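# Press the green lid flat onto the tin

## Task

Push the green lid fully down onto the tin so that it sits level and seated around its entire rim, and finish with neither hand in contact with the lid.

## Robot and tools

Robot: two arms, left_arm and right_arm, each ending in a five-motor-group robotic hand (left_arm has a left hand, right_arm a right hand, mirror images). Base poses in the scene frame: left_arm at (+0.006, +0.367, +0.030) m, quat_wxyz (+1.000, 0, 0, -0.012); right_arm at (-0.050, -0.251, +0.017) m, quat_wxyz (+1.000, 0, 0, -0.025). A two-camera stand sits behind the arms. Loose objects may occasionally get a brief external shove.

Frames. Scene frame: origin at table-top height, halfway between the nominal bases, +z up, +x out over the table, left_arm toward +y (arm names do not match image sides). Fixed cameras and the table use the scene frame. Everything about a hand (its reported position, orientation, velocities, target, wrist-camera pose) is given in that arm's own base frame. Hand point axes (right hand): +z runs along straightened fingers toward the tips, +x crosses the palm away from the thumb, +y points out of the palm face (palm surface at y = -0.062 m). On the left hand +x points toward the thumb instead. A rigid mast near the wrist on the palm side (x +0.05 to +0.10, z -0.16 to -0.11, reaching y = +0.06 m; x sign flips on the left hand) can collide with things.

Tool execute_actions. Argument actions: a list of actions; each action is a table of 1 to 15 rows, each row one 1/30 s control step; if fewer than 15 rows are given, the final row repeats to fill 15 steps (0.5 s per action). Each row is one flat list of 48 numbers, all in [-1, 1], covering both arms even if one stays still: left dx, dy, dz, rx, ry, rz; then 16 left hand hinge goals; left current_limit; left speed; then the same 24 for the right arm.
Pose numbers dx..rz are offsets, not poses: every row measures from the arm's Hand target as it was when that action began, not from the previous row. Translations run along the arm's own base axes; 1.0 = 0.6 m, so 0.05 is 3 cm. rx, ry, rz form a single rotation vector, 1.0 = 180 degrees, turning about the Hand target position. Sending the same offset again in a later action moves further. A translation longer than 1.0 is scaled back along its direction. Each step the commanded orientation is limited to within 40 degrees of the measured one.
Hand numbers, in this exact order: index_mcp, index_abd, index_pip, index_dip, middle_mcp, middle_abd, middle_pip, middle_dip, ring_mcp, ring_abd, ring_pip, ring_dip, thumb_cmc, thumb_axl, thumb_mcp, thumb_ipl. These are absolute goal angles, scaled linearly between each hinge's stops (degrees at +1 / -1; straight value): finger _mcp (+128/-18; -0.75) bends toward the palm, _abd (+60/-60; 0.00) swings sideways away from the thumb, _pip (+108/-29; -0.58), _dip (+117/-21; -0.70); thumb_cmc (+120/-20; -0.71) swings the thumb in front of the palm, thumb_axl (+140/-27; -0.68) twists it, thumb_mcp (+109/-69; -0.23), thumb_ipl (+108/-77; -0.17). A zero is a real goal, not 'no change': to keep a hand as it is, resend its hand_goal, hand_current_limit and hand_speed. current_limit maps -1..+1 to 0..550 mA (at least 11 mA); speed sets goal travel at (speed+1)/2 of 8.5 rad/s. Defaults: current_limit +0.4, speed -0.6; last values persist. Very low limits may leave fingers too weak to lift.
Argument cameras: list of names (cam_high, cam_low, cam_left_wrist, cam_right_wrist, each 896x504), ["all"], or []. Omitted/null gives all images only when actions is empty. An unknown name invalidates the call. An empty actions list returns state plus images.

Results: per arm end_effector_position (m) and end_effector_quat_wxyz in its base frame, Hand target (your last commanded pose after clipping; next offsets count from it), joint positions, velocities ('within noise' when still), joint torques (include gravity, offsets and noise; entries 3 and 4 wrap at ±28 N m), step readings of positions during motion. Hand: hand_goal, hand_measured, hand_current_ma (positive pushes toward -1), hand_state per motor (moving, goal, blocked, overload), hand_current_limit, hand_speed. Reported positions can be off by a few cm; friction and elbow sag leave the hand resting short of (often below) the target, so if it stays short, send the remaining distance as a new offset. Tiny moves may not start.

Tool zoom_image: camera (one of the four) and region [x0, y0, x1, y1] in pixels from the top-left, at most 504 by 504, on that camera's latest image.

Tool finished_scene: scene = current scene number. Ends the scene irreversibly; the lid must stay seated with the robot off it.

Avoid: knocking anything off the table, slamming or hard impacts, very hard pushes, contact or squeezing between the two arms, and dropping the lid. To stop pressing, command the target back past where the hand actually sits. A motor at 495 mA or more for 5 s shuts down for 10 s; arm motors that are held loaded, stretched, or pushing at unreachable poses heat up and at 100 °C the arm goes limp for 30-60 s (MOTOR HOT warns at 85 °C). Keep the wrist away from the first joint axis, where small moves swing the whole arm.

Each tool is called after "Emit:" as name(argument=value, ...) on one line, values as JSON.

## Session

Emit:
execute_actions(actions=[])

Emit:
zoom_image(camera="cam_low", region=[520, 180, 660, 300])

Scene clock: 0.00 s.
left_arm: end_effector_position=(+0.6809, -0.2405, +0.2243) hand_goal=(-0.754, +0.000, -0.576, -0.696, -0.754, +0.000, -0.576, -0.696, -0.754, +0.000, -0.576, -0.696, -0.714, -0.678, -0.226, -0.168) hand_measured=(-0.754, +0.000, -0.576, -0.696, -0.754, +0.000, -0.576, -0.696, -0.754, +0.000, -0.576, -0.696, -0.714, -0.678, -0.226, -0.168) hand_current_ma=(+0, +0, +0, +0, +0, +0, +0, +0, +0, +0, +0, +0, +0, +0, +0, +0) hand_state=(goal, goal, goal, goal, goal, goal, goal, goal, goal, goal, goal, goal, goal, goal, goal, goal) hand_current_limit=0.40 hand_speed=-0.60 end_effector_quat_wxyz=(+0.184, +0.833, +0.369, +0.368) | right_arm: end_effector_position=(+0.2596, +0.0262, +0.2000) hand_goal=(-0.754, +0.000, -0.576, -0.696, -0.754, +0.000, -0.576, -0.696, -0.754, +0.000, -0.576, -0.696, -0.714, -0.678, -0.226, -0.168) hand_measured=(-0.754, +0.000, -0.576, -0.696, -0.754, +0.000, -0.576, -0.696, -0.754, +0.000, -0.576, -0.696, -0.714, -0.678, -0.226, -0.168) hand_current_ma=(+0, +0, +0, +0, +0, +0, +0, +0, +0, +0, +0, +0, +0, +0, +0, +0) hand_state=(goal, goal, goal, goal, goal, goal, goal, goal, goal, goal, goal, goal, goal, goal, goal, goal) hand_current_limit=0.40 hand_speed=-0.60 end_effector_quat_wxyz=(+0.091, +0.715, +0.692, -0.029)
Joint positions: left_arm=[-0.372 1.703 1.249 -0.296 -0.244 0.47] | right_arm=[0.464 0.774 0.745 -1.544 0.191 0.497]
Joint velocities: within noise
Joint torques (N m): no reading
Heat: left arm: hottest shoulder 31 °C; right arm: hottest elbow 32 °C.
Hand target: left_arm +0.6899, -0.2398, +0.2431; +0.193, +0.825, +0.370, +0.382 | right_arm +0.2683, +0.0312, +0.2185; +0.100, +0.716, +0.691, -0.007

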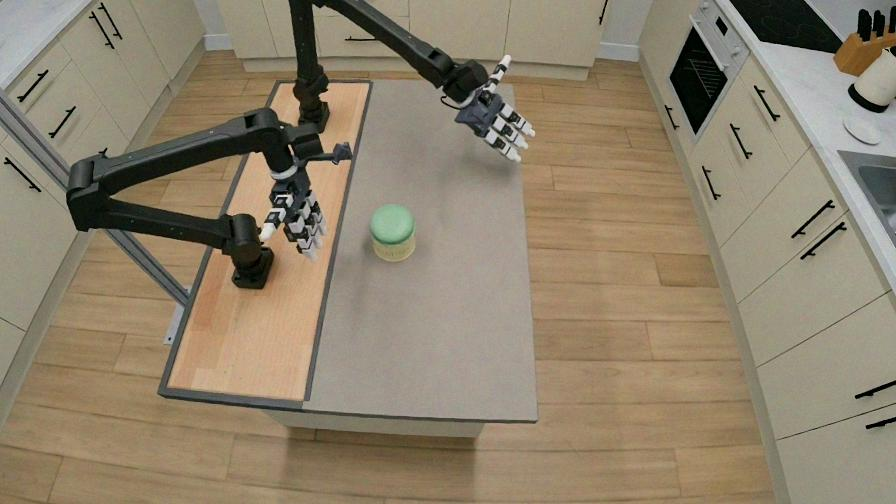

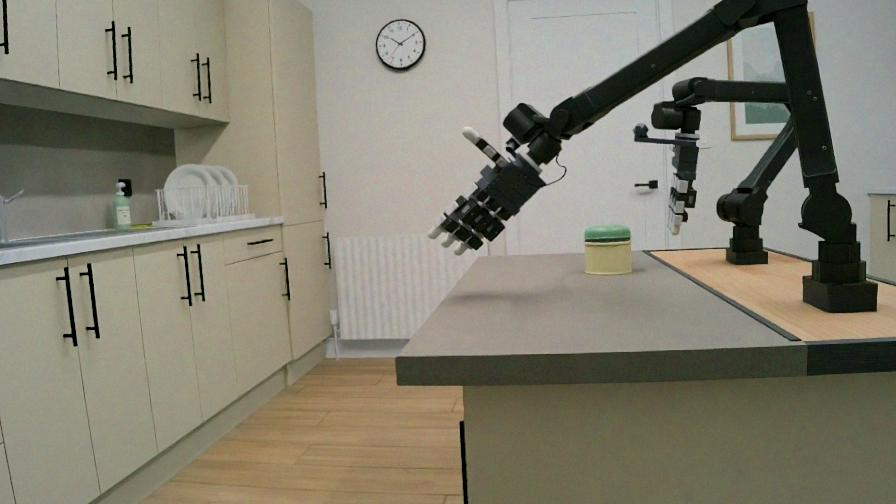

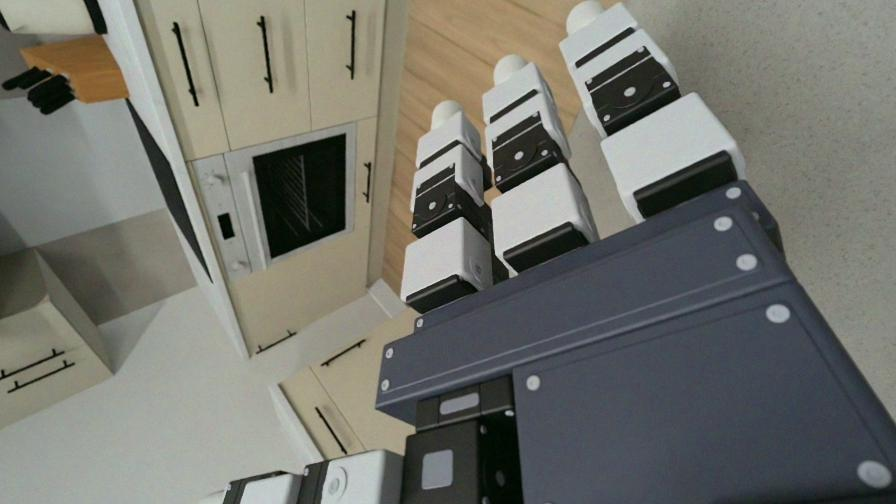

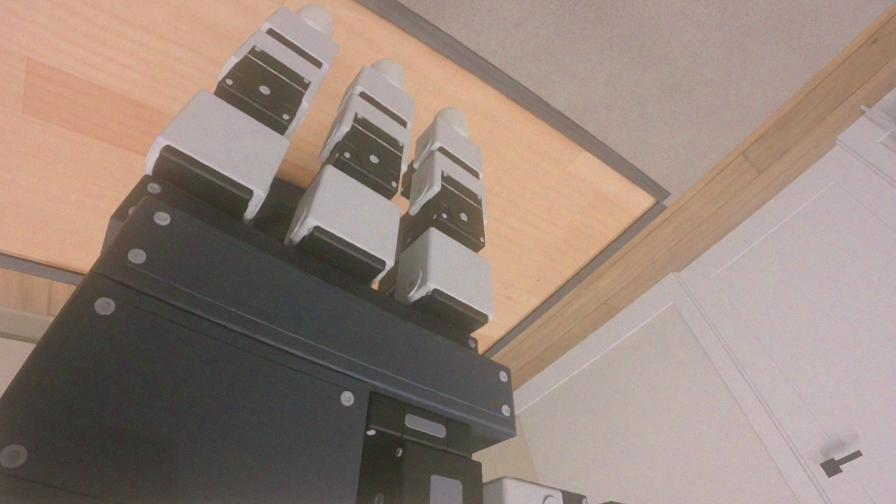

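Scaled by 3.600 from the camera's 896x504 image, which has a finer 1280x720 frame.

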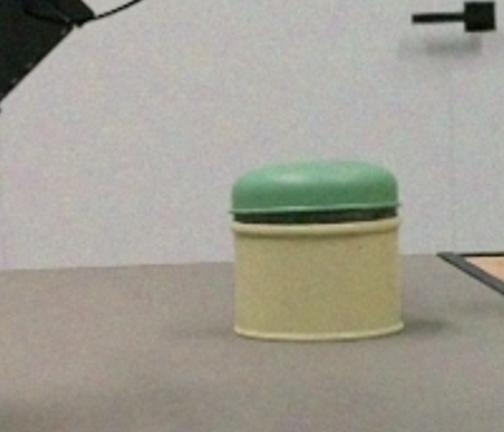

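Emit:
execute_actions(actions=[[[0,0,0,0,0,0,-0.754,0,-0.576,-0.696,-0.754,0,-0.576,-0.696,-0.754,0,-0.576,-0.696,-0.714,-0.678,-0.226,-0.168,0.4,-0.6,0,0,0.13,0,0,0,1,0,-0.87,-0.7,1,0,-0.87,-0.7,1,0,-0.87,-0.7,-0.714,-0.678,-0.226,-0.168,0.4,-0.4]],[[0,0,0,0,0,0,-0.754,0,-0.576,-0.696,-0.754,0,-0.576,-0.696,-0.754,0,-0.576,-0.696,-0.714,-0.678,-0.226,-0.168,0.4,-0.6,0.12,0.04,0.02,0.047,-0.0135,0.0154,1,0,-0.87,-0.7,1,0,-0.87,-0.7,1,0,-0.87,-0.7,-0.714,-0.678,-0.226,-0.168,0.4,-0.4]],[[0,0,0,0,0,0,-0.754,0,-0.576,-0.696,-0.754,0,-0.576,-0.696,-0.754,0,-0.576,-0.696,-0.714,-0.678,-0.226,-0.168,0.4,-0.6,0.12,0.045,0,0,0,0,1,0,-0.87,-0.7,1,0,-0.87,-0.7,1,0,-0.87,-0.7,-0.714,-0.678,-0.226,-0.168,0.4,-0.4]],[[0,0,0,0,0,0,-0.754,0,-0.576,-0.696,-0.754,0,-0.576,-0.696,-0.754,0,-0.576,-0.696,-0.714,-0.678,-0.226,-0.168,0.4,-0.6,0.1,0.045,-0.1,0,0,0,1,0,-0.87,-0.7,1,0,-0.87,-0.7,1,0,-0.87,-0.7,-0.714,-0.678,-0.226,-0.168,0.4,-0.4]],[[0,0,0,0,0,0,-0.754,0,-0.576,-0.696,-0.754,0,-0.576,-0.696,-0.754,0,-0.576,-0.696,-0.714,-0.678,-0.226,-0.168,0.4,-0.6,0.0,0,-0.08,0,0,0,1,0,-0.87,-0.7,1,0,-0.87,-0.7,1,0,-0.87,-0.7,-0.714,-0.678,-0.226,-0.168,0.4,-0.4]]], cameras=["cam_high","cam_low"])

Emit:
zoom_image(camera="cam_low", region=[550, 150, 690, 290])

Emit:
zoom_image(camera="cam_high", region=[320, 140, 460, 280])

Scene clock: 45.97 s.
left_arm: end_effector_position=(+0.6809, -0.2405, +0.2243) hand_goal=(-0.754, +0.000, -0.576, -0.696, -0.754, +0.000, -0.576, -0.696, -0.754, +0.000, -0.576, -0.696, -0.714, -0.678, -0.226, -0.168) hand_measured=(-0.756, +0.000, -0.576, -0.696, -0.756, +0.000, -0.576, -0.696, -0.756, +0.000, -0.576, -0.696, -0.716, -0.678, -0.226, -0.168) hand_current_ma=(-1, +0, +0, +0, -1, +0, +0, +0, -1, +0, +0, +0, -1, +0, +0, +0) hand_state=(goal, goal, goal, goal, goal, goal, goal, goal, goal, goal, goal, goal, goal, goal, goal, goal) hand_current_limit=0.40 hand_speed=-0.60 end_effector_quat_wxyz=(+0.184, +0.833, +0.369, +0.368) | right_arm: end_effector_position=(+0.4663, +0.1032, +0.1953) hand_goal=(+1.000, +0.000, -0.870, -0.700, +1.000, +0.000, -0.870, -0.700, +1.000, +0.000, -0.870, -0.700, -0.714, -0.678, -0.226, -0.168) hand_measured=(+0.984, +0.000, -0.870, -0.698, +0.984, +0.000, -0.870, -0.698, +0.984, +0.000, -0.870, -0.698, -0.716, -0.678, -0.224, -0.168) hand_current_ma=(-23, +0, +0, +1, -23, +0, +0, +1, -23, +0, +0, +1, -1, +0, +3, +0) hand_state=(goal, goal, goal, goal, goal, goal, goal, goal, goal, goal, goal, goal, goal, goal, goal, goal) hand_current_limit=0.40 hand_speed=-0.40 end_effector_quat_wxyz=(+0.055, +0.709, +0.701, +0.050)
Joint positions: left_arm=[-0.372 1.703 1.249 -0.296 -0.244 0.47] | right_arm=[0.346 1.329 1.1 -1.205 0.057 0.354]
Joint torques (N m): left_arm=[-1.96 -15.44 10.51 1.98 -0.26 0] | right_arm=[1.14 -8.7 9.7 1.66 0.15 0.06]
Heat: left arm: hottest shoulder 35 °C; right arm: hottest elbow 38 °C.
Hand target: left_arm +0.6899, -0.2398, +0.2431; +0.193, +0.825, +0.370, +0.382 | right_arm +0.4723, +0.1092, +0.2005; +0.062, +0.704, +0.704, +0.062
Off the commanded pose: left_arm 0.021 m, 2 deg | right_arm 0.010 m, 2 deg.
Step readings (end_effector_position of left_arm | right_arm):
0: (+0.6809, -0.2405, +0.2243) | (+0.2596, +0.0262, +0.2000)
1: (+0.6809, -0.2405, +0.2243) | (+0.2596, +0.0262, +0.2000)
2: (+0.6809, -0.2405, +0.2243) | (+0.2579, +0.0260, +0.2005)
4: (+0.6809, -0.2405, +0.2243) | (+0.2535, +0.0243, +0.2089)
8: (+0.6809, -0.2405, +0.2243) | (+0.2569, +0.0253, +0.2450)
15: (+0.6809, -0.2405, +0.2243) | (+0.2608, +0.0275, +0.2690)
16: (+0.6809, -0.2405, +0.2243) | (+0.2605, +0.0274, +0.2689)
17: (+0.6809, -0.2405, +0.2243) | (+0.2609, +0.0288, +0.2686)
19: (+0.6809, -0.2405, +0.2243) | (+0.2695, +0.0365, +0.2695)
23: (+0.6809, -0.2405, +0.2243) | (+0.3042, +0.0412, +0.2759)
30: (+0.6809, -0.2405, +0.2243) | (+0.3208, +0.0465, +0.2708)
31: (+0.6809, -0.2405, +0.2243) | (+0.3208, +0.0475, +0.2707)
32: (+0.6809, -0.2405, +0.2243) | (+0.3226, +0.0483, +0.2716)
34: (+0.6809, -0.2405, +0.2243) | (+0.3363, +0.0526, +0.2764)
38: (+0.6809, -0.2405, +0.2243) | (+0.3755, +0.0675, +0.2795)
45: (+0.6809, -0.2405, +0.2243) | (+0.3924, +0.0752, +0.2638)
46: (+0.6809, -0.2405, +0.2243) | (+0.3924, +0.0752, +0.2638)
47: (+0.6809, -0.2405, +0.2243) | (+0.3949, +0.0758, +0.2642)
49: (+0.6809, -0.2405, +0.2243) | (+0.4083, +0.0802, +0.2624)
53: (+0.6809, -0.2405, +0.2243) | (+0.4363, +0.0902, +0.2371)
60: (+0.6809, -0.2405, +0.2243) | (+0.4500, +0.0980, +0.2045)
61: (+0.6809, -0.2405, +0.2243) | (+0.4503, +0.0981, +0.2053)
62: (+0.6809, -0.2405, +0.2243) | (+0.4523, +0.0987, +0.2061)
64: (+0.6809, -0.2405, +0.2243) | (+0.4608, +0.1014, +0.2096)
68: (+0.6809, -0.2405, +0.2243) | (+0.4678, +0.1040, +0.2060)
75: (+0.6809, -0.2405, +0.2243) | (+0.4653, +0.1028, +0.1948)
Images, in order (width x height): cam_high 896x504, cam_low 896x504.

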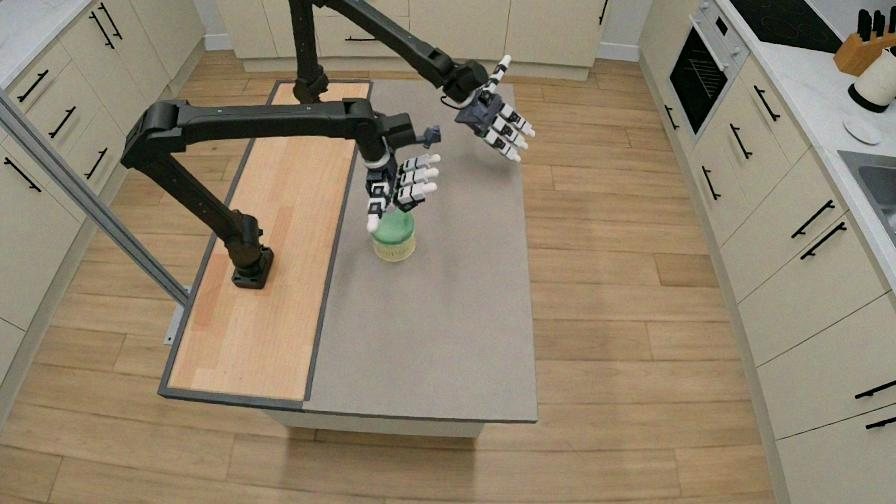

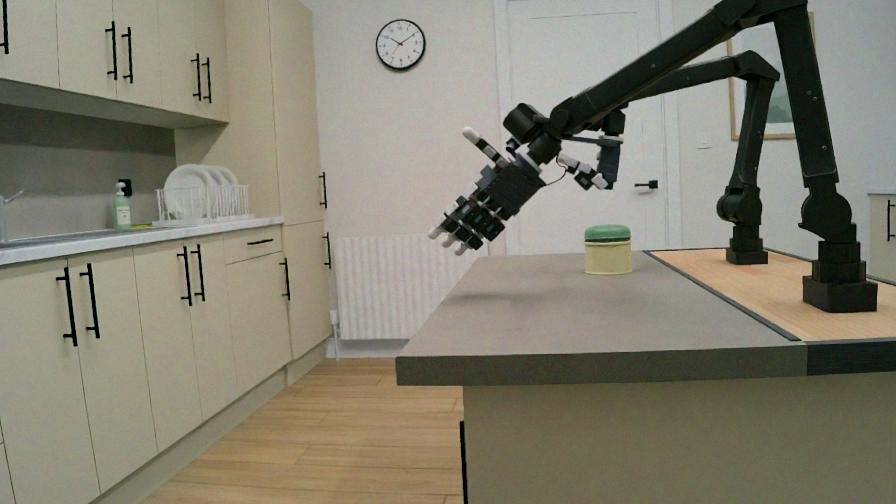

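Scaled by 3.600 from the camera's 896x504 image, which has a finer 1280x720 frame.

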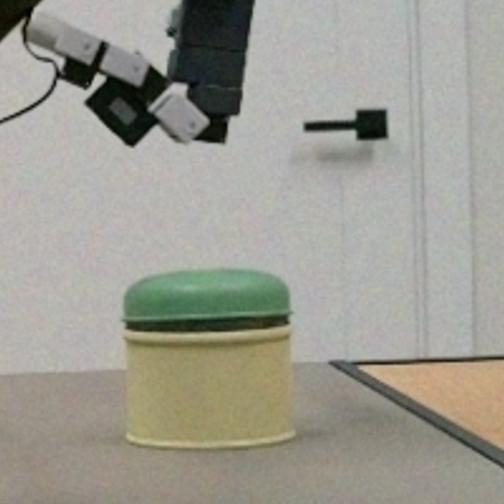

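Scaled by 3.600 from the camera's 896x504 image, which has a finer 1280x720 frame.

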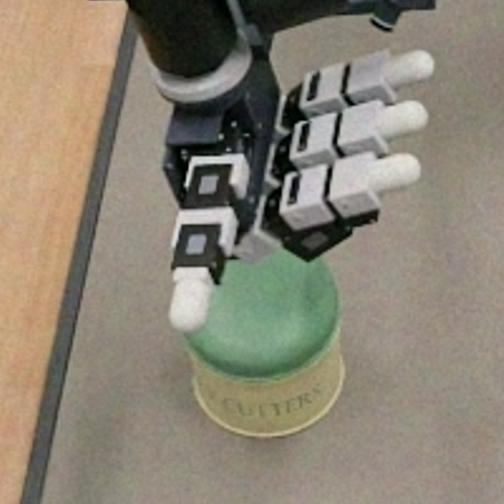

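Emit:
execute_actions(actions=[[[0,0,0,0,0,0,-0.754,0,-0.576,-0.696,-0.754,0,-0.576,-0.696,-0.754,0,-0.576,-0.696,-0.714,-0.678,-0.226,-0.168,0.4,-0.6,0,-0.025,-0.07,0,0,0,1,0,-0.87,-0.7,1,0,-0.87,-0.7,1,0,-0.87,-0.7,-0.714,-0.678,-0.226,-0.168,0.4,-0.4]],[[0,0,0,0,0,0,-0.754,0,-0.576,-0.696,-0.754,0,-0.576,-0.696,-0.754,0,-0.576,-0.696,-0.714,-0.678,-0.226,-0.168,0.4,-0.6,0.0,0,-0.045,0,0,0,1,0,-0.87,-0.7,1,0,-0.87,-0.7,1,0,-0.87,-0.7,-0.714,-0.678,-0.226,-0.168,0.4,-0.4]]], cameras=["cam_high","cam_low"])

Emit:
zoom_image(camera="cam_low", region=[570, 190, 650, 280])

Emit:
zoom_image(camera="cam_high", region=[340, 160, 440, 270])

Scene clock: 74.93 s.
left_arm: end_effector_position=(+0.6809, -0.2405, +0.2243) hand_goal=(-0.754, +0.000, -0.576, -0.696, -0.754, +0.000, -0.576, -0.696, -0.754, +0.000, -0.576, -0.696, -0.714, -0.678, -0.226, -0.168) hand_measured=(-0.756, +0.000, -0.576, -0.696, -0.756, +0.000, -0.576, -0.696, -0.756, +0.000, -0.576, -0.696, -0.716, -0.678, -0.226, -0.168) hand_current_ma=(-1, +0, +0, +0, -1, +0, +0, +0, -1, +0, +0, +0, -1, +0, +0, +0) hand_state=(goal, goal, goal, goal, goal, goal, goal, goal, goal, goal, goal, goal, goal, goal, goal, goal) hand_current_limit=0.40 hand_speed=-0.60 end_effector_quat_wxyz=(+0.184, +0.833, +0.369, +0.368) | right_arm: end_effector_position=(+0.4642, +0.0906, +0.1248) hand_goal=(+1.000, +0.000, -0.870, -0.700, +1.000, +0.000, -0.870, -0.700, +1.000, +0.000, -0.870, -0.700, -0.714, -0.678, -0.226, -0.168) hand_measured=(+0.984, +0.000, -0.870, -0.698, +0.984, +0.000, -0.870, -0.698, +0.984, +0.000, -0.870, -0.698, -0.716, -0.678, -0.224, -0.168) hand_current_ma=(-23, +0, +0, +1, -23, +0, +0, +1, -23, +0, +0, +1, -1, +0, +3, +0) hand_state=(goal, goal, goal, goal, goal, goal, goal, goal, goal, goal, goal, goal, goal, goal, goal, goal) hand_current_limit=0.40 hand_speed=-0.40 end_effector_quat_wxyz=(+0.054, +0.711, +0.699, +0.049)
Joint positions: left_arm=[-0.372 1.703 1.249 -0.296 -0.244 0.47] | right_arm=[0.317 1.378 0.953 -1.01 0.053 0.33]
Joint torques (N m): left_arm=[-1.9 -15.5 10.48 1.96 -0.27 -0.01] | right_arm=[0.32 -9.05 9.22 1.69 0.11 -0.06]
Heat: left arm: hottest elbow 37 °C; right arm: hottest elbow 38 °C.
Hand target: left_arm +0.6899, -0.2398, +0.2431; +0.193, +0.825, +0.370, +0.382 | right_arm +0.4723, +0.0942, +0.1315; +0.062, +0.704, +0.704, +0.062
Off the commanded pose: left_arm 0.021 m, 2 deg | right_arm 0.011 m, 2 deg.
Step readings (end_effector_position of left_arm | right_arm):
0: (+0.6809, -0.2405, +0.2243) | (+0.4663, +0.1032, +0.1953)
1: (+0.6809, -0.2405, +0.2243) | (+0.4663, +0.1032, +0.1953)
2: (+0.6809, -0.2405, +0.2243) | (+0.4671, +0.1035, +0.1937)
4: (+0.6809, -0.2405, +0.2243) | (+0.4678, +0.1042, +0.1864)
8: (+0.6809, -0.2405, +0.2243) | (+0.4601, +0.0997, +0.1611)
15: (+0.6809, -0.2405, +0.2243) | (+0.4622, +0.0913, +0.1483)
16: (+0.6809, -0.2405, +0.2243) | (+0.4627, +0.0907, +0.1485)
17: (+0.6809, -0.2405, +0.2243) | (+0.4644, +0.0904, +0.1487)
19: (+0.6809, -0.2405, +0.2243) | (+0.4666, +0.0913, +0.1471)
23: (+0.6809, -0.2405, +0.2243) | (+0.4647, +0.0907, +0.1342)
30: (+0.6809, -0.2405, +0.2243) | (+0.4635, +0.0904, +0.1245)
Images, in order (width x height): cam_high 896x504, cam_low 896x504.

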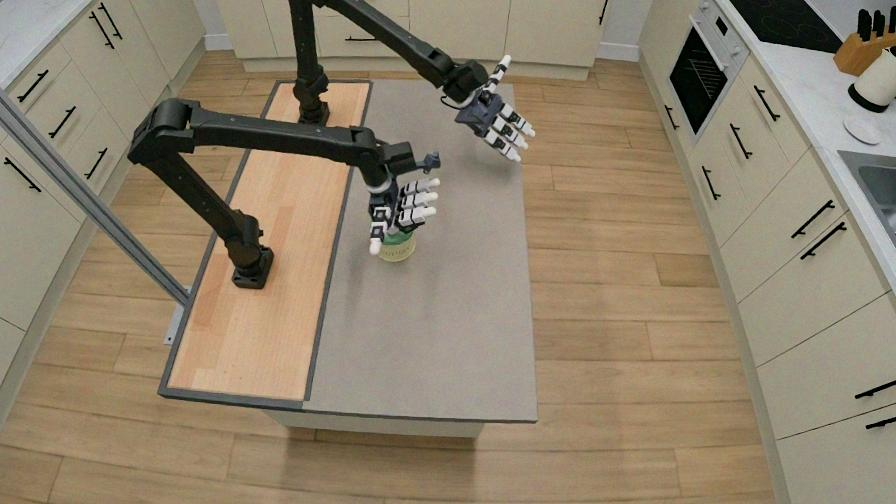

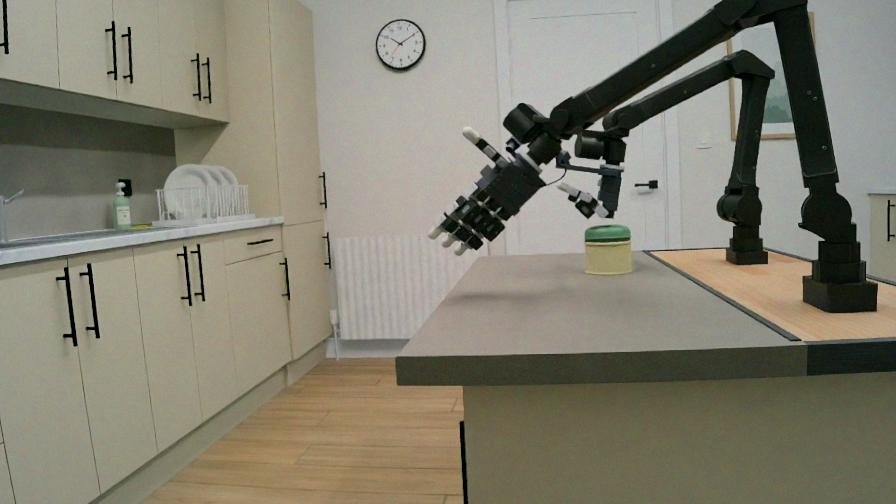

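Scaled by 5.600 from the camera's 896x504 image, which has a finer 1280x720 frame.

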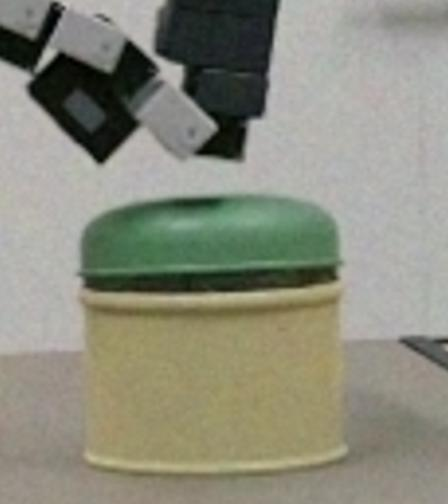

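Scaled by 4.582 from the camera's 896x504 image, which has a finer 1280x720 frame.

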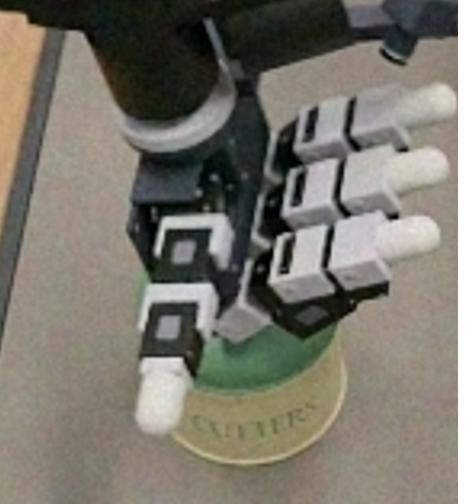

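Emit:
execute_actions(actions=[[[0,0,0,0,0,0,-0.754,0,-0.576,-0.696,-0.754,0,-0.576,-0.696,-0.754,0,-0.576,-0.696,-0.714,-0.678,-0.226,-0.168,0.4,-0.6,0,0,-0.05,0,0,0,1,0,-0.87,-0.7,1,0,-0.87,-0.7,1,0,-0.87,-0.7,-0.714,-0.678,-0.226,-0.168,0.4,-0.4]],[[0,0,0,0,0,0,-0.754,0,-0.576,-0.696,-0.754,0,-0.576,-0.696,-0.754,0,-0.576,-0.696,-0.714,-0.678,-0.226,-0.168,0.4,-0.6,0.0,0,-0.05,0,0,0,1,0,-0.87,-0.7,1,0,-0.87,-0.7,1,0,-0.87,-0.7,-0.714,-0.678,-0.226,-0.168,0.4,-0.4]],[[0,0,0,0,0,0,-0.754,0,-0.576,-0.696,-0.754,0,-0.576,-0.696,-0.754,0,-0.576,-0.696,-0.714,-0.678,-0.226,-0.168,0.4,-0.6,0.0,0,-0.05,0,0,0,1,0,-0.87,-0.7,1,0,-0.87,-0.7,1,0,-0.87,-0.7,-0.714,-0.678,-0.226,-0.168,0.4,-0.4]]], cameras=["cam_low"])

Emit:
zoom_image(camera="cam_low", region=[570, 190, 650, 280])

Scene clock: 100.03 s.
left_arm: end_effector_position=(+0.6809, -0.2405, +0.2243) hand_goal=(-0.754, +0.000, -0.576, -0.696, -0.754, +0.000, -0.576, -0.696, -0.754, +0.000, -0.576, -0.696, -0.714, -0.678, -0.226, -0.168) hand_measured=(-0.756, +0.000, -0.576, -0.696, -0.756, +0.000, -0.576, -0.696, -0.756, +0.000, -0.576, -0.696, -0.716, -0.678, -0.226, -0.168) hand_current_ma=(-1, +0, +0, +0, -1, +0, +0, +0, -1, +0, +0, +0, -1, +0, +0, +0) hand_state=(goal, goal, goal, goal, goal, goal, goal, goal, goal, goal, goal, goal, goal, goal, goal, goal) hand_current_limit=0.40 hand_speed=-0.60 end_effector_quat_wxyz=(+0.184, +0.833, +0.369, +0.368) | right_arm: end_effector_position=(+0.4882, +0.1008, +0.1125) hand_goal=(+1.000, +0.000, -0.870, -0.700, +1.000, +0.000, -0.870, -0.700, +1.000, +0.000, -0.870, -0.700, -0.714, -0.678, -0.226, -0.168) hand_measured=(+0.984, +0.000, -0.870, -0.698, +0.984, +0.000, -0.870, -0.698, +0.984, +0.000, -0.870, -0.698, -0.716, -0.678, -0.222, -0.168) hand_current_ma=(-22, +0, +0, +1, -22, +0, +0, +1, -23, +0, +0, +1, -1, +0, +3, +0) hand_state=(goal, goal, goal, goal, goal, goal, goal, goal, goal, goal, goal, goal, goal, goal, goal, goal) hand_current_limit=0.40 hand_speed=-0.40 end_effector_quat_wxyz=(+0.091, +0.703, +0.696, +0.116)
Joint positions: left_arm=[-0.372 1.703 1.249 -0.296 -0.244 0.47] | right_arm=[0.323 1.397 0.877 -0.761 0.06 0.324]
Joint torques (N m): left_arm=[-1.9 -15.5 10.52 1.96 -0.27 0.01] | right_arm=[0.44 -1.96 3.86 1.89 0.1 -0.05]
Heat: left arm: hottest elbow 38 °C; right arm: hottest elbow 38 °C.
Hand target: left_arm +0.6899, -0.2398, +0.2431; +0.193, +0.825, +0.370, +0.382 | right_arm +0.4723, +0.0942, +0.0415; +0.062, +0.704, +0.704, +0.062
Off the commanded pose: left_arm 0.021 m, 2 deg | right_arm 0.073 m, 7 deg.
Step readings (end_effector_position of left_arm | right_arm):
0: (+0.6809, -0.2405, +0.2243) | (+0.4642, +0.0906, +0.1248)
1: (+0.6809, -0.2405, +0.2243) | (+0.4642, +0.0906, +0.1248)
2: (+0.6809, -0.2405, +0.2243) | (+0.4657, +0.0911, +0.1251)
4: (+0.6809, -0.2405, +0.2243) | (+0.4668, +0.0915, +0.1216)
8: (+0.6809, -0.2405, +0.2243) | (+0.4645, +0.0910, +0.1059)
15: (+0.6809, -0.2405, +0.2243) | (+0.4664, +0.0944, +0.1056)
16: (+0.6809, -0.2405, +0.2243) | (+0.4667, +0.0945, +0.1058)
17: (+0.6809, -0.2405, +0.2243) | (+0.4672, +0.0947, +0.1052)
19: (+0.6809, -0.2405, +0.2243) | (+0.4701, +0.0955, +0.1053)
23: (+0.6809, -0.2405, +0.2243) | (+0.4743, +0.0971, +0.1061)
30: (+0.6809, -0.2405, +0.2243) | (+0.4767, +0.0979, +0.1068)
31: (+0.6809, -0.2405, +0.2243) | (+0.4771, +0.0980, +0.1070)
32: (+0.6809, -0.2405, +0.2243) | (+0.4781, +0.0983, +0.1072)
34: (+0.6809, -0.2405, +0.2243) | (+0.4803, +0.0990, +0.1078)
38: (+0.6809, -0.2405, +0.2243) | (+0.4848, +0.1000, +0.1108)
45: (+0.6809, -0.2405, +0.2243) | (+0.4879, +0.1007, +0.1123)
Images, in order (width x height): cam_low 896x504.

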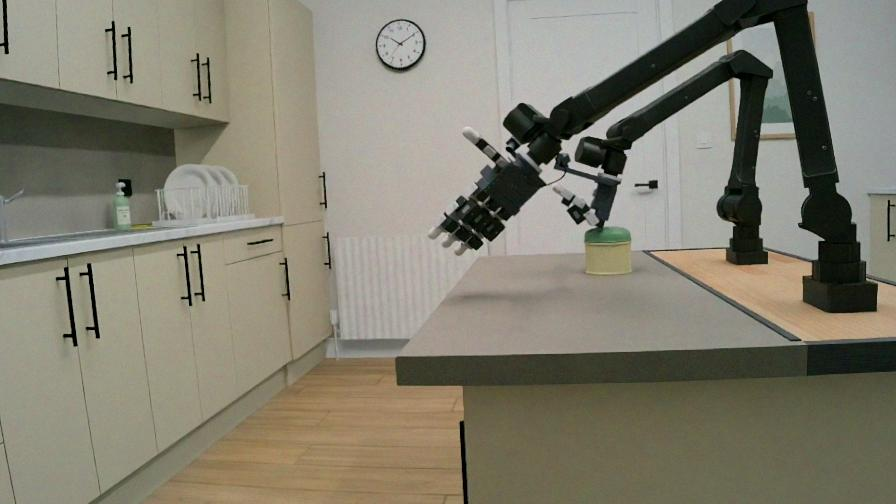

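Scaled by 5.600 from the camera's 896x504 image, which has a finer 1280x720 frame.

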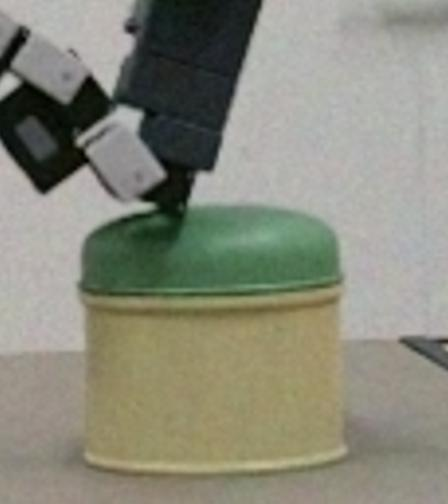

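Emit:
zoom_image(camera="cam_low", region=[580, 224, 636, 256])

Scaled by 9.000 from the camera's 896x504 image, which has a finer 1280x720 frame.

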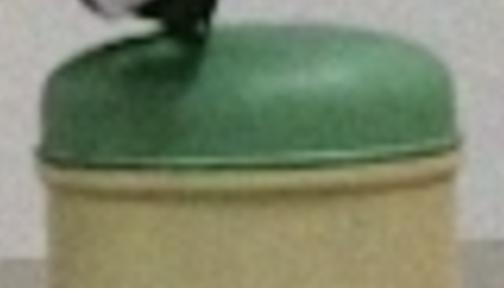

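Emit:
execute_actions(actions=[[[0,0,0,0,0,0,-0.754,0,-0.576,-0.696,-0.754,0,-0.576,-0.696,-0.754,0,-0.576,-0.696,-0.714,-0.678,-0.226,-0.168,0.4,-0.6,0.015,0,0.06,0,0,0,1,0,-0.87,-0.7,1,0,-0.87,-0.7,1,0,-0.87,-0.7,-0.714,-0.678,-0.226,-0.168,0.4,-0.4]],[[0,0,0,0,0,0,-0.754,0,-0.576,-0.696,-0.754,0,-0.576,-0.696,-0.754,0,-0.576,-0.696,-0.714,-0.678,-0.226,-0.168,0.4,-0.6,0.01,0,0.06,0,0,0,1,0,-0.87,-0.7,1,0,-0.87,-0.7,1,0,-0.87,-0.7,-0.714,-0.678,-0.226,-0.168,0.4,-0.4]],[[0,0,0,0,0,0,-0.754,0,-0.576,-0.696,-0.754,0,-0.576,-0.696,-0.754,0,-0.576,-0.696,-0.714,-0.678,-0.226,-0.168,0.4,-0.6,0,0,0.07,0,0,0,1,0,-0.87,-0.7,1,0,-0.87,-0.7,1,0,-0.87,-0.7,-0.714,-0.678,-0.226,-0.168,0.4,-0.4]],[[0,0,0,0,0,0,-0.754,0,-0.576,-0.696,-0.754,0,-0.576,-0.696,-0.754,0,-0.576,-0.696,-0.714,-0.678,-0.226,-0.168,0.4,-0.6,-0.07,0,0,0,0,0,1,0,-0.87,-0.7,1,0,-0.87,-0.7,1,0,-0.87,-0.7,-0.714,-0.678,-0.226,-0.168,0.4,-0.4]],[[0,0,0,0,0,0,-0.754,0,-0.576,-0.696,-0.754,0,-0.576,-0.696,-0.754,0,-0.576,-0.696,-0.714,-0.678,-0.226,-0.168,0.4,-0.6,0,0,-0.07,0,0,0,1,0,-0.87,-0.7,1,0,-0.87,-0.7,1,0,-0.87,-0.7,-0.714,-0.678,-0.226,-0.168,0.4,-0.4]],[[0,0,0,0,0,0,-0.754,0,-0.576,-0.696,-0.754,0,-0.576,-0.696,-0.754,0,-0.576,-0.696,-0.714,-0.678,-0.226,-0.168,0.4,-0.6,0,0,-0.06,0,0,0,1,0,-0.87,-0.7,1,0,-0.87,-0.7,1,0,-0.87,-0.7,-0.714,-0.678,-0.226,-0.168,0.4,-0.4]],[[0,0,0,0,0,0,-0.754,0,-0.576,-0.696,-0.754,0,-0.576,-0.696,-0.754,0,-0.576,-0.696,-0.714,-0.678,-0.226,-0.168,0.4,-0.6,0,0,-0.05,0,0,0,1,0,-0.87,-0.7,1,0,-0.87,-0.7,1,0,-0.87,-0.7,-0.714,-0.678,-0.226,-0.168,0.4,-0.4]]], cameras=["cam_low"])

Emit:
zoom_image(camera="cam_low", region=[575, 200, 641, 256])

Scene clock: 141.20 s.
left_arm: end_effector_position=(+0.6809, -0.2405, +0.2243) hand_goal=(-0.754, +0.000, -0.576, -0.696, -0.754, +0.000, -0.576, -0.696, -0.754, +0.000, -0.576, -0.696, -0.714, -0.678, -0.226, -0.168) hand_measured=(-0.756, +0.000, -0.576, -0.696, -0.756, +0.000, -0.576, -0.696, -0.756, +0.000, -0.576, -0.696, -0.716, -0.678, -0.226, -0.168) hand_current_ma=(-1, +0, +0, +0, -1, +0, +0, +0, -1, +0, +0, +0, -1, +0, +0, +0) hand_state=(goal, goal, goal, goal, goal, goal, goal, goal, goal, goal, goal, goal, goal, goal, goal, goal) hand_current_limit=0.40 hand_speed=-0.60 end_effector_quat_wxyz=(+0.184, +0.833, +0.369, +0.368) | right_arm: end_effector_position=(+0.4567, +0.0967, +0.1112) hand_goal=(+1.000, +0.000, -0.870, -0.700, +1.000, +0.000, -0.870, -0.700, +1.000, +0.000, -0.870, -0.700, -0.714, -0.678, -0.226, -0.168) hand_measured=(+0.984, +0.000, -0.870, -0.698, +0.984, +0.000, -0.870, -0.698, +0.984, +0.000, -0.870, -0.698, -0.716, -0.678, -0.222, -0.168) hand_current_ma=(-22, +0, +0, +1, -21, +0, +0, +1, -22, +0, +0, +1, -1, +0, +3, +0) hand_state=(goal, goal, goal, goal, goal, goal, goal, goal, goal, goal, goal, goal, goal, goal, goal, goal) hand_current_limit=0.40 hand_speed=-0.40 end_effector_quat_wxyz=(+0.084, +0.699, +0.702, +0.110)
Joint positions: left_arm=[-0.372 1.703 1.249 -0.296 -0.244 0.47] | right_arm=[0.334 1.32 0.808 -0.787 0.054 0.322]
Joint torques (N m): left_arm=[-2.02 -15.62 10.55 1.96 -0.26 -0.01] | right_arm=[1.32 -0.73 4.6 2.43 0.18 0.15]
Heat: left arm: hottest elbow 39 °C; right arm: hottest elbow 36 °C.
Hand target: left_arm +0.6899, -0.2398, +0.2431; +0.193, +0.825, +0.370, +0.382 | right_arm +0.4453, +0.0942, +0.0475; +0.062, +0.704, +0.704, +0.062
Off the commanded pose: left_arm 0.021 m, 2 deg | right_arm 0.065 m, 6 deg.
Step readings (end_effector_position of left_arm | right_arm):
0: (+0.6809, -0.2405, +0.2243) | (+0.4882, +0.1008, +0.1125)
1: (+0.6809, -0.2405, +0.2243) | (+0.4882, +0.1008, +0.1125)
2: (+0.6809, -0.2405, +0.2243) | (+0.4882, +0.1008, +0.1125)
4: (+0.6809, -0.2405, +0.2243) | (+0.4881, +0.1008, +0.1127)
8: (+0.6809, -0.2405, +0.2243) | (+0.4888, +0.1005, +0.1114)
15: (+0.6809, -0.2405, +0.2243) | (+0.4889, +0.1004, +0.1102)
16: (+0.6809, -0.2405, +0.2243) | (+0.4889, +0.1004, +0.1102)
17: (+0.6809, -0.2405, +0.2243) | (+0.4889, +0.1005, +0.1108)
19: (+0.6809, -0.2405, +0.2243) | (+0.4825, +0.0984, +0.1076)
23: (+0.6809, -0.2405, +0.2243) | (+0.4747, +0.0960, +0.1048)
30: (+0.6809, -0.2405, +0.2243) | (+0.4715, +0.0949, +0.1032)
31: (+0.6809, -0.2405, +0.2243) | (+0.4714, +0.0949, +0.1036)
32: (+0.6809, -0.2405, +0.2243) | (+0.4697, +0.0943, +0.1031)
34: (+0.6809, -0.2405, +0.2243) | (+0.4642, +0.0926, +0.1025)
38: (+0.6809, -0.2405, +0.2243) | (+0.4589, +0.0909, +0.1056)
45: (+0.6809, -0.2405, +0.2243) | (+0.4625, +0.0921, +0.1191)
46: (+0.6809, -0.2405, +0.2243) | (+0.4628, +0.0921, +0.1204)
47: (+0.6809, -0.2405, +0.2243) | (+0.4622, +0.0920, +0.1210)
49: (+0.6809, -0.2405, +0.2243) | (+0.4608, +0.0915, +0.1263)
53: (+0.6809, -0.2405, +0.2243) | (+0.4532, +0.0889, +0.1433)
60: (+0.6809, -0.2405, +0.2243) | (+0.4488, +0.0907, +0.1539)
61: (+0.6809, -0.2405, +0.2243) | (+0.4476, +0.0910, +0.1524)
62: (+0.6809, -0.2405, +0.2243) | (+0.4467, +0.0907, +0.1506)
64: (+0.6809, -0.2405, +0.2243) | (+0.4448, +0.0908, +0.1428)
68: (+0.6809, -0.2405, +0.2243) | (+0.4365, +0.0886, +0.1173)
75: (+0.6809, -0.2405, +0.2243) | (+0.4361, +0.0883, +0.1027)
76: (+0.6809, -0.2405, +0.2243) | (+0.4368, +0.0886, +0.1031)
77: (+0.6809, -0.2405, +0.2243) | (+0.4382, +0.0891, +0.1033)
79: (+0.6809, -0.2405, +0.2243) | (+0.4407, +0.0899, +0.1002)
83: (+0.6809, -0.2405, +0.2243) | (+0.4446, +0.0921, +0.1024)
90: (+0.6809, -0.2405, +0.2243) | (+0.4464, +0.0928, +0.1043)
91: (+0.6809, -0.2405, +0.2243) | (+0.4458, +0.0926, +0.1036)
92: (+0.6809, -0.2405, +0.2243) | (+0.4465, +0.0929, +0.1036)
94: (+0.6809, -0.2405, +0.2243) | (+0.4477, +0.0934, +0.1050)
98: (+0.6809, -0.2405, +0.2243) | (+0.4508, +0.0950, +0.1080)
105: (+0.6809, -0.2405, +0.2243) | (+0.4548, +0.0960, +0.1099)
Images, in order (width x height): cam_low 896x504.

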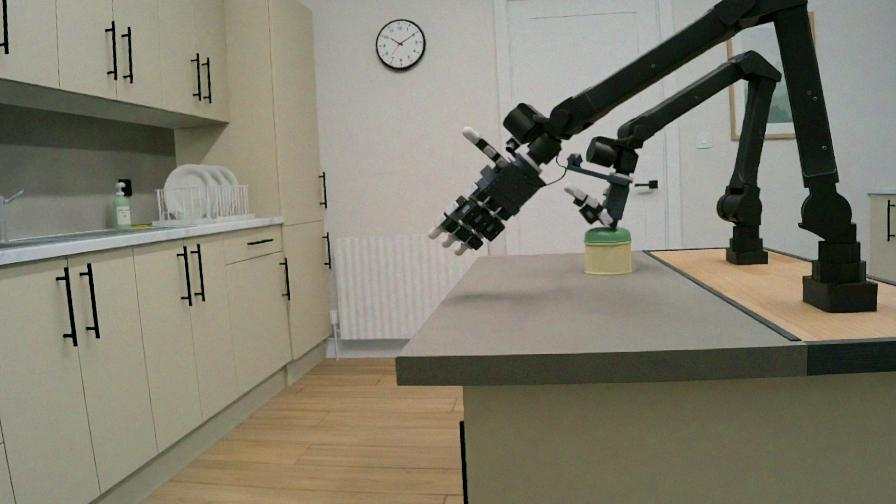

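Scaled by 7.636 from the camera's 896x504 image, which has a finer 1280x720 frame.

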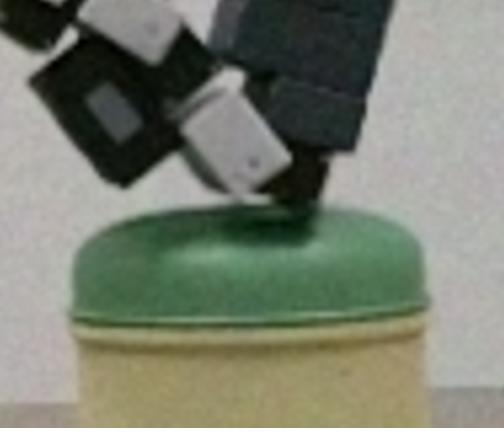

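Emit:
execute_actions(actions=[[[0,0,0,0,0,0,-0.754,0,-0.576,-0.696,-0.754,0,-0.576,-0.696,-0.754,0,-0.576,-0.696,-0.714,-0.678,-0.226,-0.168,0.4,-0.6,0.015,0,0.06,0,0,0,1,0,-0.87,-0.7,1,0,-0.87,-0.7,1,0,-0.87,-0.7,-0.714,-0.678,-0.226,-0.168,0.4,-0.4]],[[0,0,0,0,0,0,-0.754,0,-0.576,-0.696,-0.754,0,-0.576,-0.696,-0.754,0,-0.576,-0.696,-0.714,-0.678,-0.226,-0.168,0.4,-0.6,0.015,0,0.06,0,0,0,1,0,-0.87,-0.7,1,0,-0.87,-0.7,1,0,-0.87,-0.7,-0.714,-0.678,-0.226,-0.168,0.4,-0.4]],[[0,0,0,0,0,0,-0.754,0,-0.576,-0.696,-0.754,0,-0.576,-0.696,-0.754,0,-0.576,-0.696,-0.714,-0.678,-0.226,-0.168,0.4,-0.6,0,0,0.07,0,0,0,1,0,-0.87,-0.7,1,0,-0.87,-0.7,1,0,-0.87,-0.7,-0.714,-0.678,-0.226,-0.168,0.4,-0.4]],[[0,0,0,0,0,0,-0.754,0,-0.576,-0.696,-0.754,0,-0.576,-0.696,-0.754,0,-0.576,-0.696,-0.714,-0.678,-0.226,-0.168,0.4,-0.6,-0.05,0.05,0.13,0,0,0,1,0,-0.87,-0.7,1,0,-0.87,-0.7,1,0,-0.87,-0.7,-0.714,-0.678,-0.226,-0.168,0.4,-0.4]],[[0,0,0,0,0,0,-0.754,0,-0.576,-0.696,-0.754,0,-0.576,-0.696,-0.754,0,-0.576,-0.696,-0.714,-0.678,-0.226,-0.168,0.4,-0.6,-0.12,0.12,0,0,0,0,1,0,-0.87,-0.7,1,0,-0.87,-0.7,1,0,-0.87,-0.7,-0.714,-0.678,-0.226,-0.168,0.4,-0.4]]], cameras=["cam_low","cam_high"])

Emit:
zoom_image(camera="cam_low", region=[580, 220, 636, 276])

Emit:
zoom_image(camera="cam_high", region=[350, 190, 430, 270])

Scene clock: 162.83 s.
left_arm: end_effector_position=(+0.6809, -0.2405, +0.2243) hand_goal=(-0.754, +0.000, -0.576, -0.696, -0.754, +0.000, -0.576, -0.696, -0.754, +0.000, -0.576, -0.696, -0.714, -0.678, -0.226, -0.168) hand_measured=(-0.756, +0.000, -0.576, -0.696, -0.756, +0.000, -0.576, -0.696, -0.756, +0.000, -0.576, -0.696, -0.716, -0.678, -0.226, -0.168) hand_current_ma=(-1, +0, +0, +0, -1, +0, +0, +0, -1, +0, +0, +0, -1, +0, +0, +0) hand_state=(goal, goal, goal, goal, goal, goal, goal, goal, goal, goal, goal, goal, goal, goal, goal, goal) hand_current_limit=0.40 hand_speed=-0.60 end_effector_quat_wxyz=(+0.184, +0.833, +0.369, +0.368) | right_arm: end_effector_position=(+0.3577, +0.1948, +0.2278) hand_goal=(+1.000, +0.000, -0.870, -0.700, +1.000, +0.000, -0.870, -0.700, +1.000, +0.000, -0.870, -0.700, -0.714, -0.678, -0.226, -0.168) hand_measured=(+0.986, +0.000, -0.870, -0.698, +0.986, +0.000, -0.870, -0.698, +0.984, +0.000, -0.870, -0.698, -0.716, -0.678, -0.222, -0.168) hand_current_ma=(-20, +0, +0, +1, -20, +0, +0, +1, -22, +0, +0, +1, -1, +0, +4, +0) hand_state=(goal, goal, goal, goal, goal, goal, goal, goal, goal, goal, goal, goal, goal, goal, goal, goal) hand_current_limit=0.40 hand_speed=-0.40 end_effector_quat_wxyz=(+0.056, +0.701, +0.709, +0.052)
Joint positions: left_arm=[-0.372 1.703 1.249 -0.296 -0.244 0.47] | right_arm=[0.723 1.184 1.06 -1.335 0.105 0.707]
Joint torques (N m): left_arm=[-1.96 -15.62 10.52 1.99 -0.26 0] | right_arm=[0.73 -6.77 10.93 0.64 0.56 0.18]
Heat: left arm: hottest elbow 39 °C; right arm: hottest elbow 36 °C.
Hand target: left_arm +0.6899, -0.2398, +0.2431; +0.193, +0.825, +0.370, +0.382 | right_arm +0.3613, +0.1962, +0.2395; +0.062, +0.704, +0.704, +0.062
Off the commanded pose: left_arm 0.021 m, 2 deg | right_arm 0.012 m, 1 deg.
Step readings (end_effector_position of left_arm | right_arm):
0: (+0.6809, -0.2405, +0.2243) | (+0.4567, +0.0967, +0.1112)
1: (+0.6809, -0.2405, +0.2243) | (+0.4567, +0.0967, +0.1112)
2: (+0.6809, -0.2405, +0.2243) | (+0.4563, +0.0966, +0.1110)
4: (+0.6809, -0.2405, +0.2243) | (+0.4566, +0.0966, +0.1109)
8: (+0.6809, -0.2405, +0.2243) | (+0.4566, +0.0963, +0.1090)
15: (+0.6809, -0.2405, +0.2243) | (+0.4566, +0.0963, +0.1077)
16: (+0.6809, -0.2405, +0.2243) | (+0.4569, +0.0964, +0.1083)
17: (+0.6809, -0.2405, +0.2243) | (+0.4564, +0.0963, +0.1087)
19: (+0.6809, -0.2405, +0.2243) | (+0.4527, +0.0950, +0.1061)
23: (+0.6809, -0.2405, +0.2243) | (+0.4462, +0.0927, +0.1023)
30: (+0.6809, -0.2405, +0.2243) | (+0.4439, +0.0919, +0.1017)
31: (+0.6809, -0.2405, +0.2243) | (+0.4432, +0.0917, +0.1014)
32: (+0.6809, -0.2405, +0.2243) | (+0.4421, +0.0913, +0.1016)
34: (+0.6809, -0.2405, +0.2243) | (+0.4378, +0.0898, +0.1025)
38: (+0.6809, -0.2405, +0.2243) | (+0.4366, +0.0894, +0.1130)
45: (+0.6809, -0.2405, +0.2243) | (+0.4411, +0.0910, +0.1283)
46: (+0.6809, -0.2405, +0.2243) | (+0.4404, +0.0907, +0.1280)
47: (+0.6809, -0.2405, +0.2243) | (+0.4384, +0.0901, +0.1291)
49: (+0.6809, -0.2405, +0.2243) | (+0.4293, +0.0896, +0.1363)
53: (+0.6809, -0.2405, +0.2243) | (+0.4185, +0.1054, +0.1727)
60: (+0.6809, -0.2405, +0.2243) | (+0.4201, +0.1237, +0.2168)
61: (+0.6809, -0.2405, +0.2243) | (+0.4194, +0.1226, +0.2166)
62: (+0.6809, -0.2405, +0.2243) | (+0.4174, +0.1221, +0.2161)
64: (+0.6809, -0.2405, +0.2243) | (+0.4090, +0.1314, +0.2176)
68: (+0.6809, -0.2405, +0.2243) | (+0.3770, +0.1867, +0.2237)
75: (+0.6809, -0.2405, +0.2243) | (+0.3575, +0.2036, +0.2279)
Images, in order (width x height): cam_high 896x504, cam_low 896x504.

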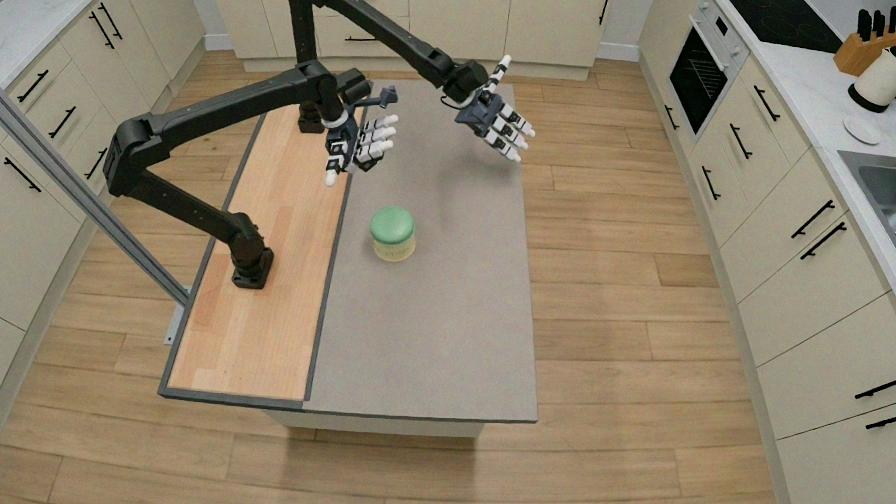

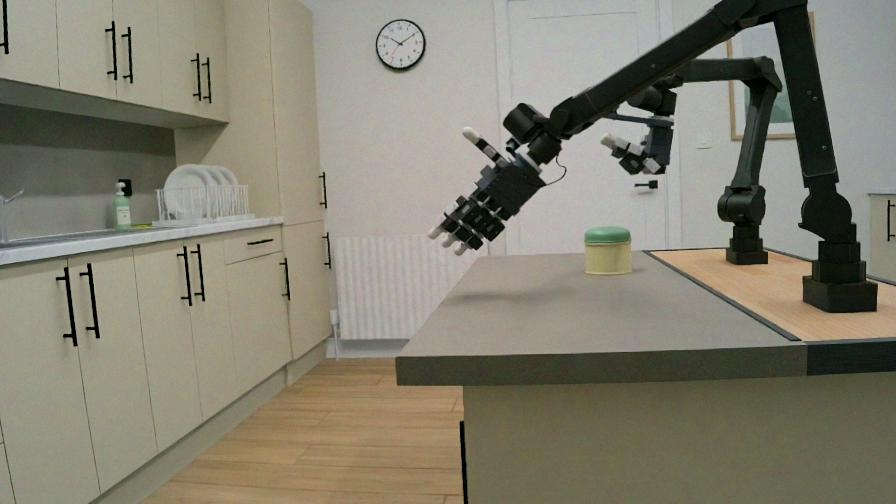

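Scaled by 9.000 from the camera's 896x504 image, which has a finer 1280x720 frame.

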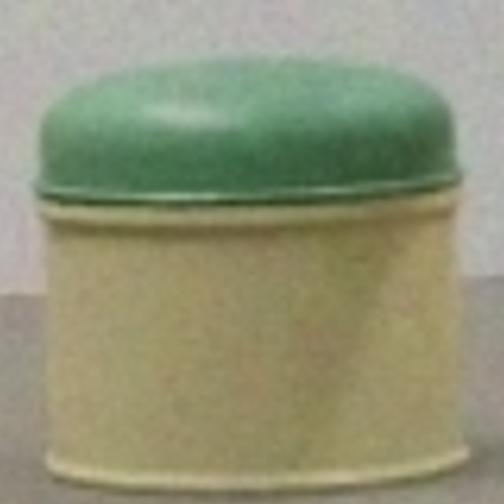

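Scaled by 6.300 from the camera's 896x504 image, which has a finer 1280x720 frame.

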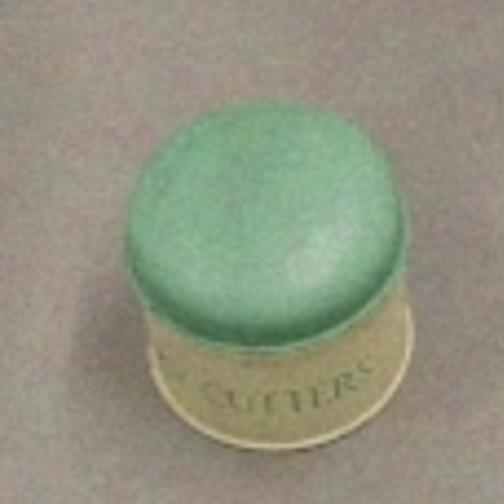

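Emit:
zoom_image(camera="cam_low", region=[582, 234, 612, 252])

Emit:
zoom_image(camera="cam_low", region=[604, 234, 634, 252])

Emit:
zoom_image(camera="cam_high", region=[366, 225, 420, 255])

Scaled by 16.800 from the camera's 896x504 image, which has a finer 1280x720 frame.

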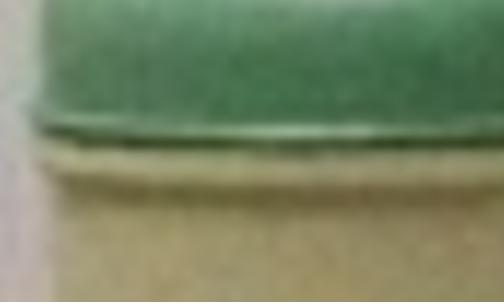

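Scaled by 16.800 from the camera's 896x504 image, which has a finer 1280x720 frame.

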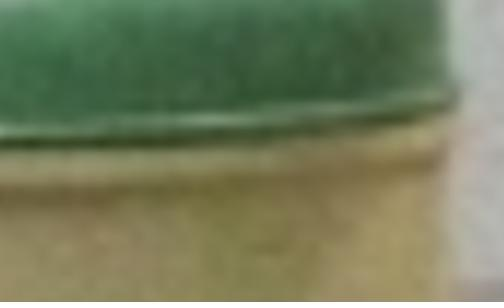

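Scaled by 9.333 from the camera's 896x504 image, which has a finer 1280x720 frame.

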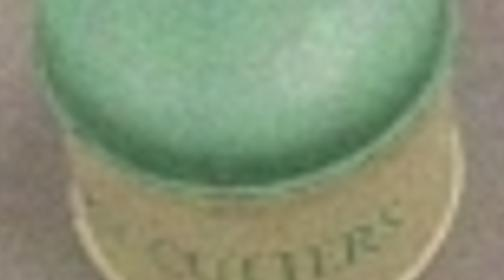

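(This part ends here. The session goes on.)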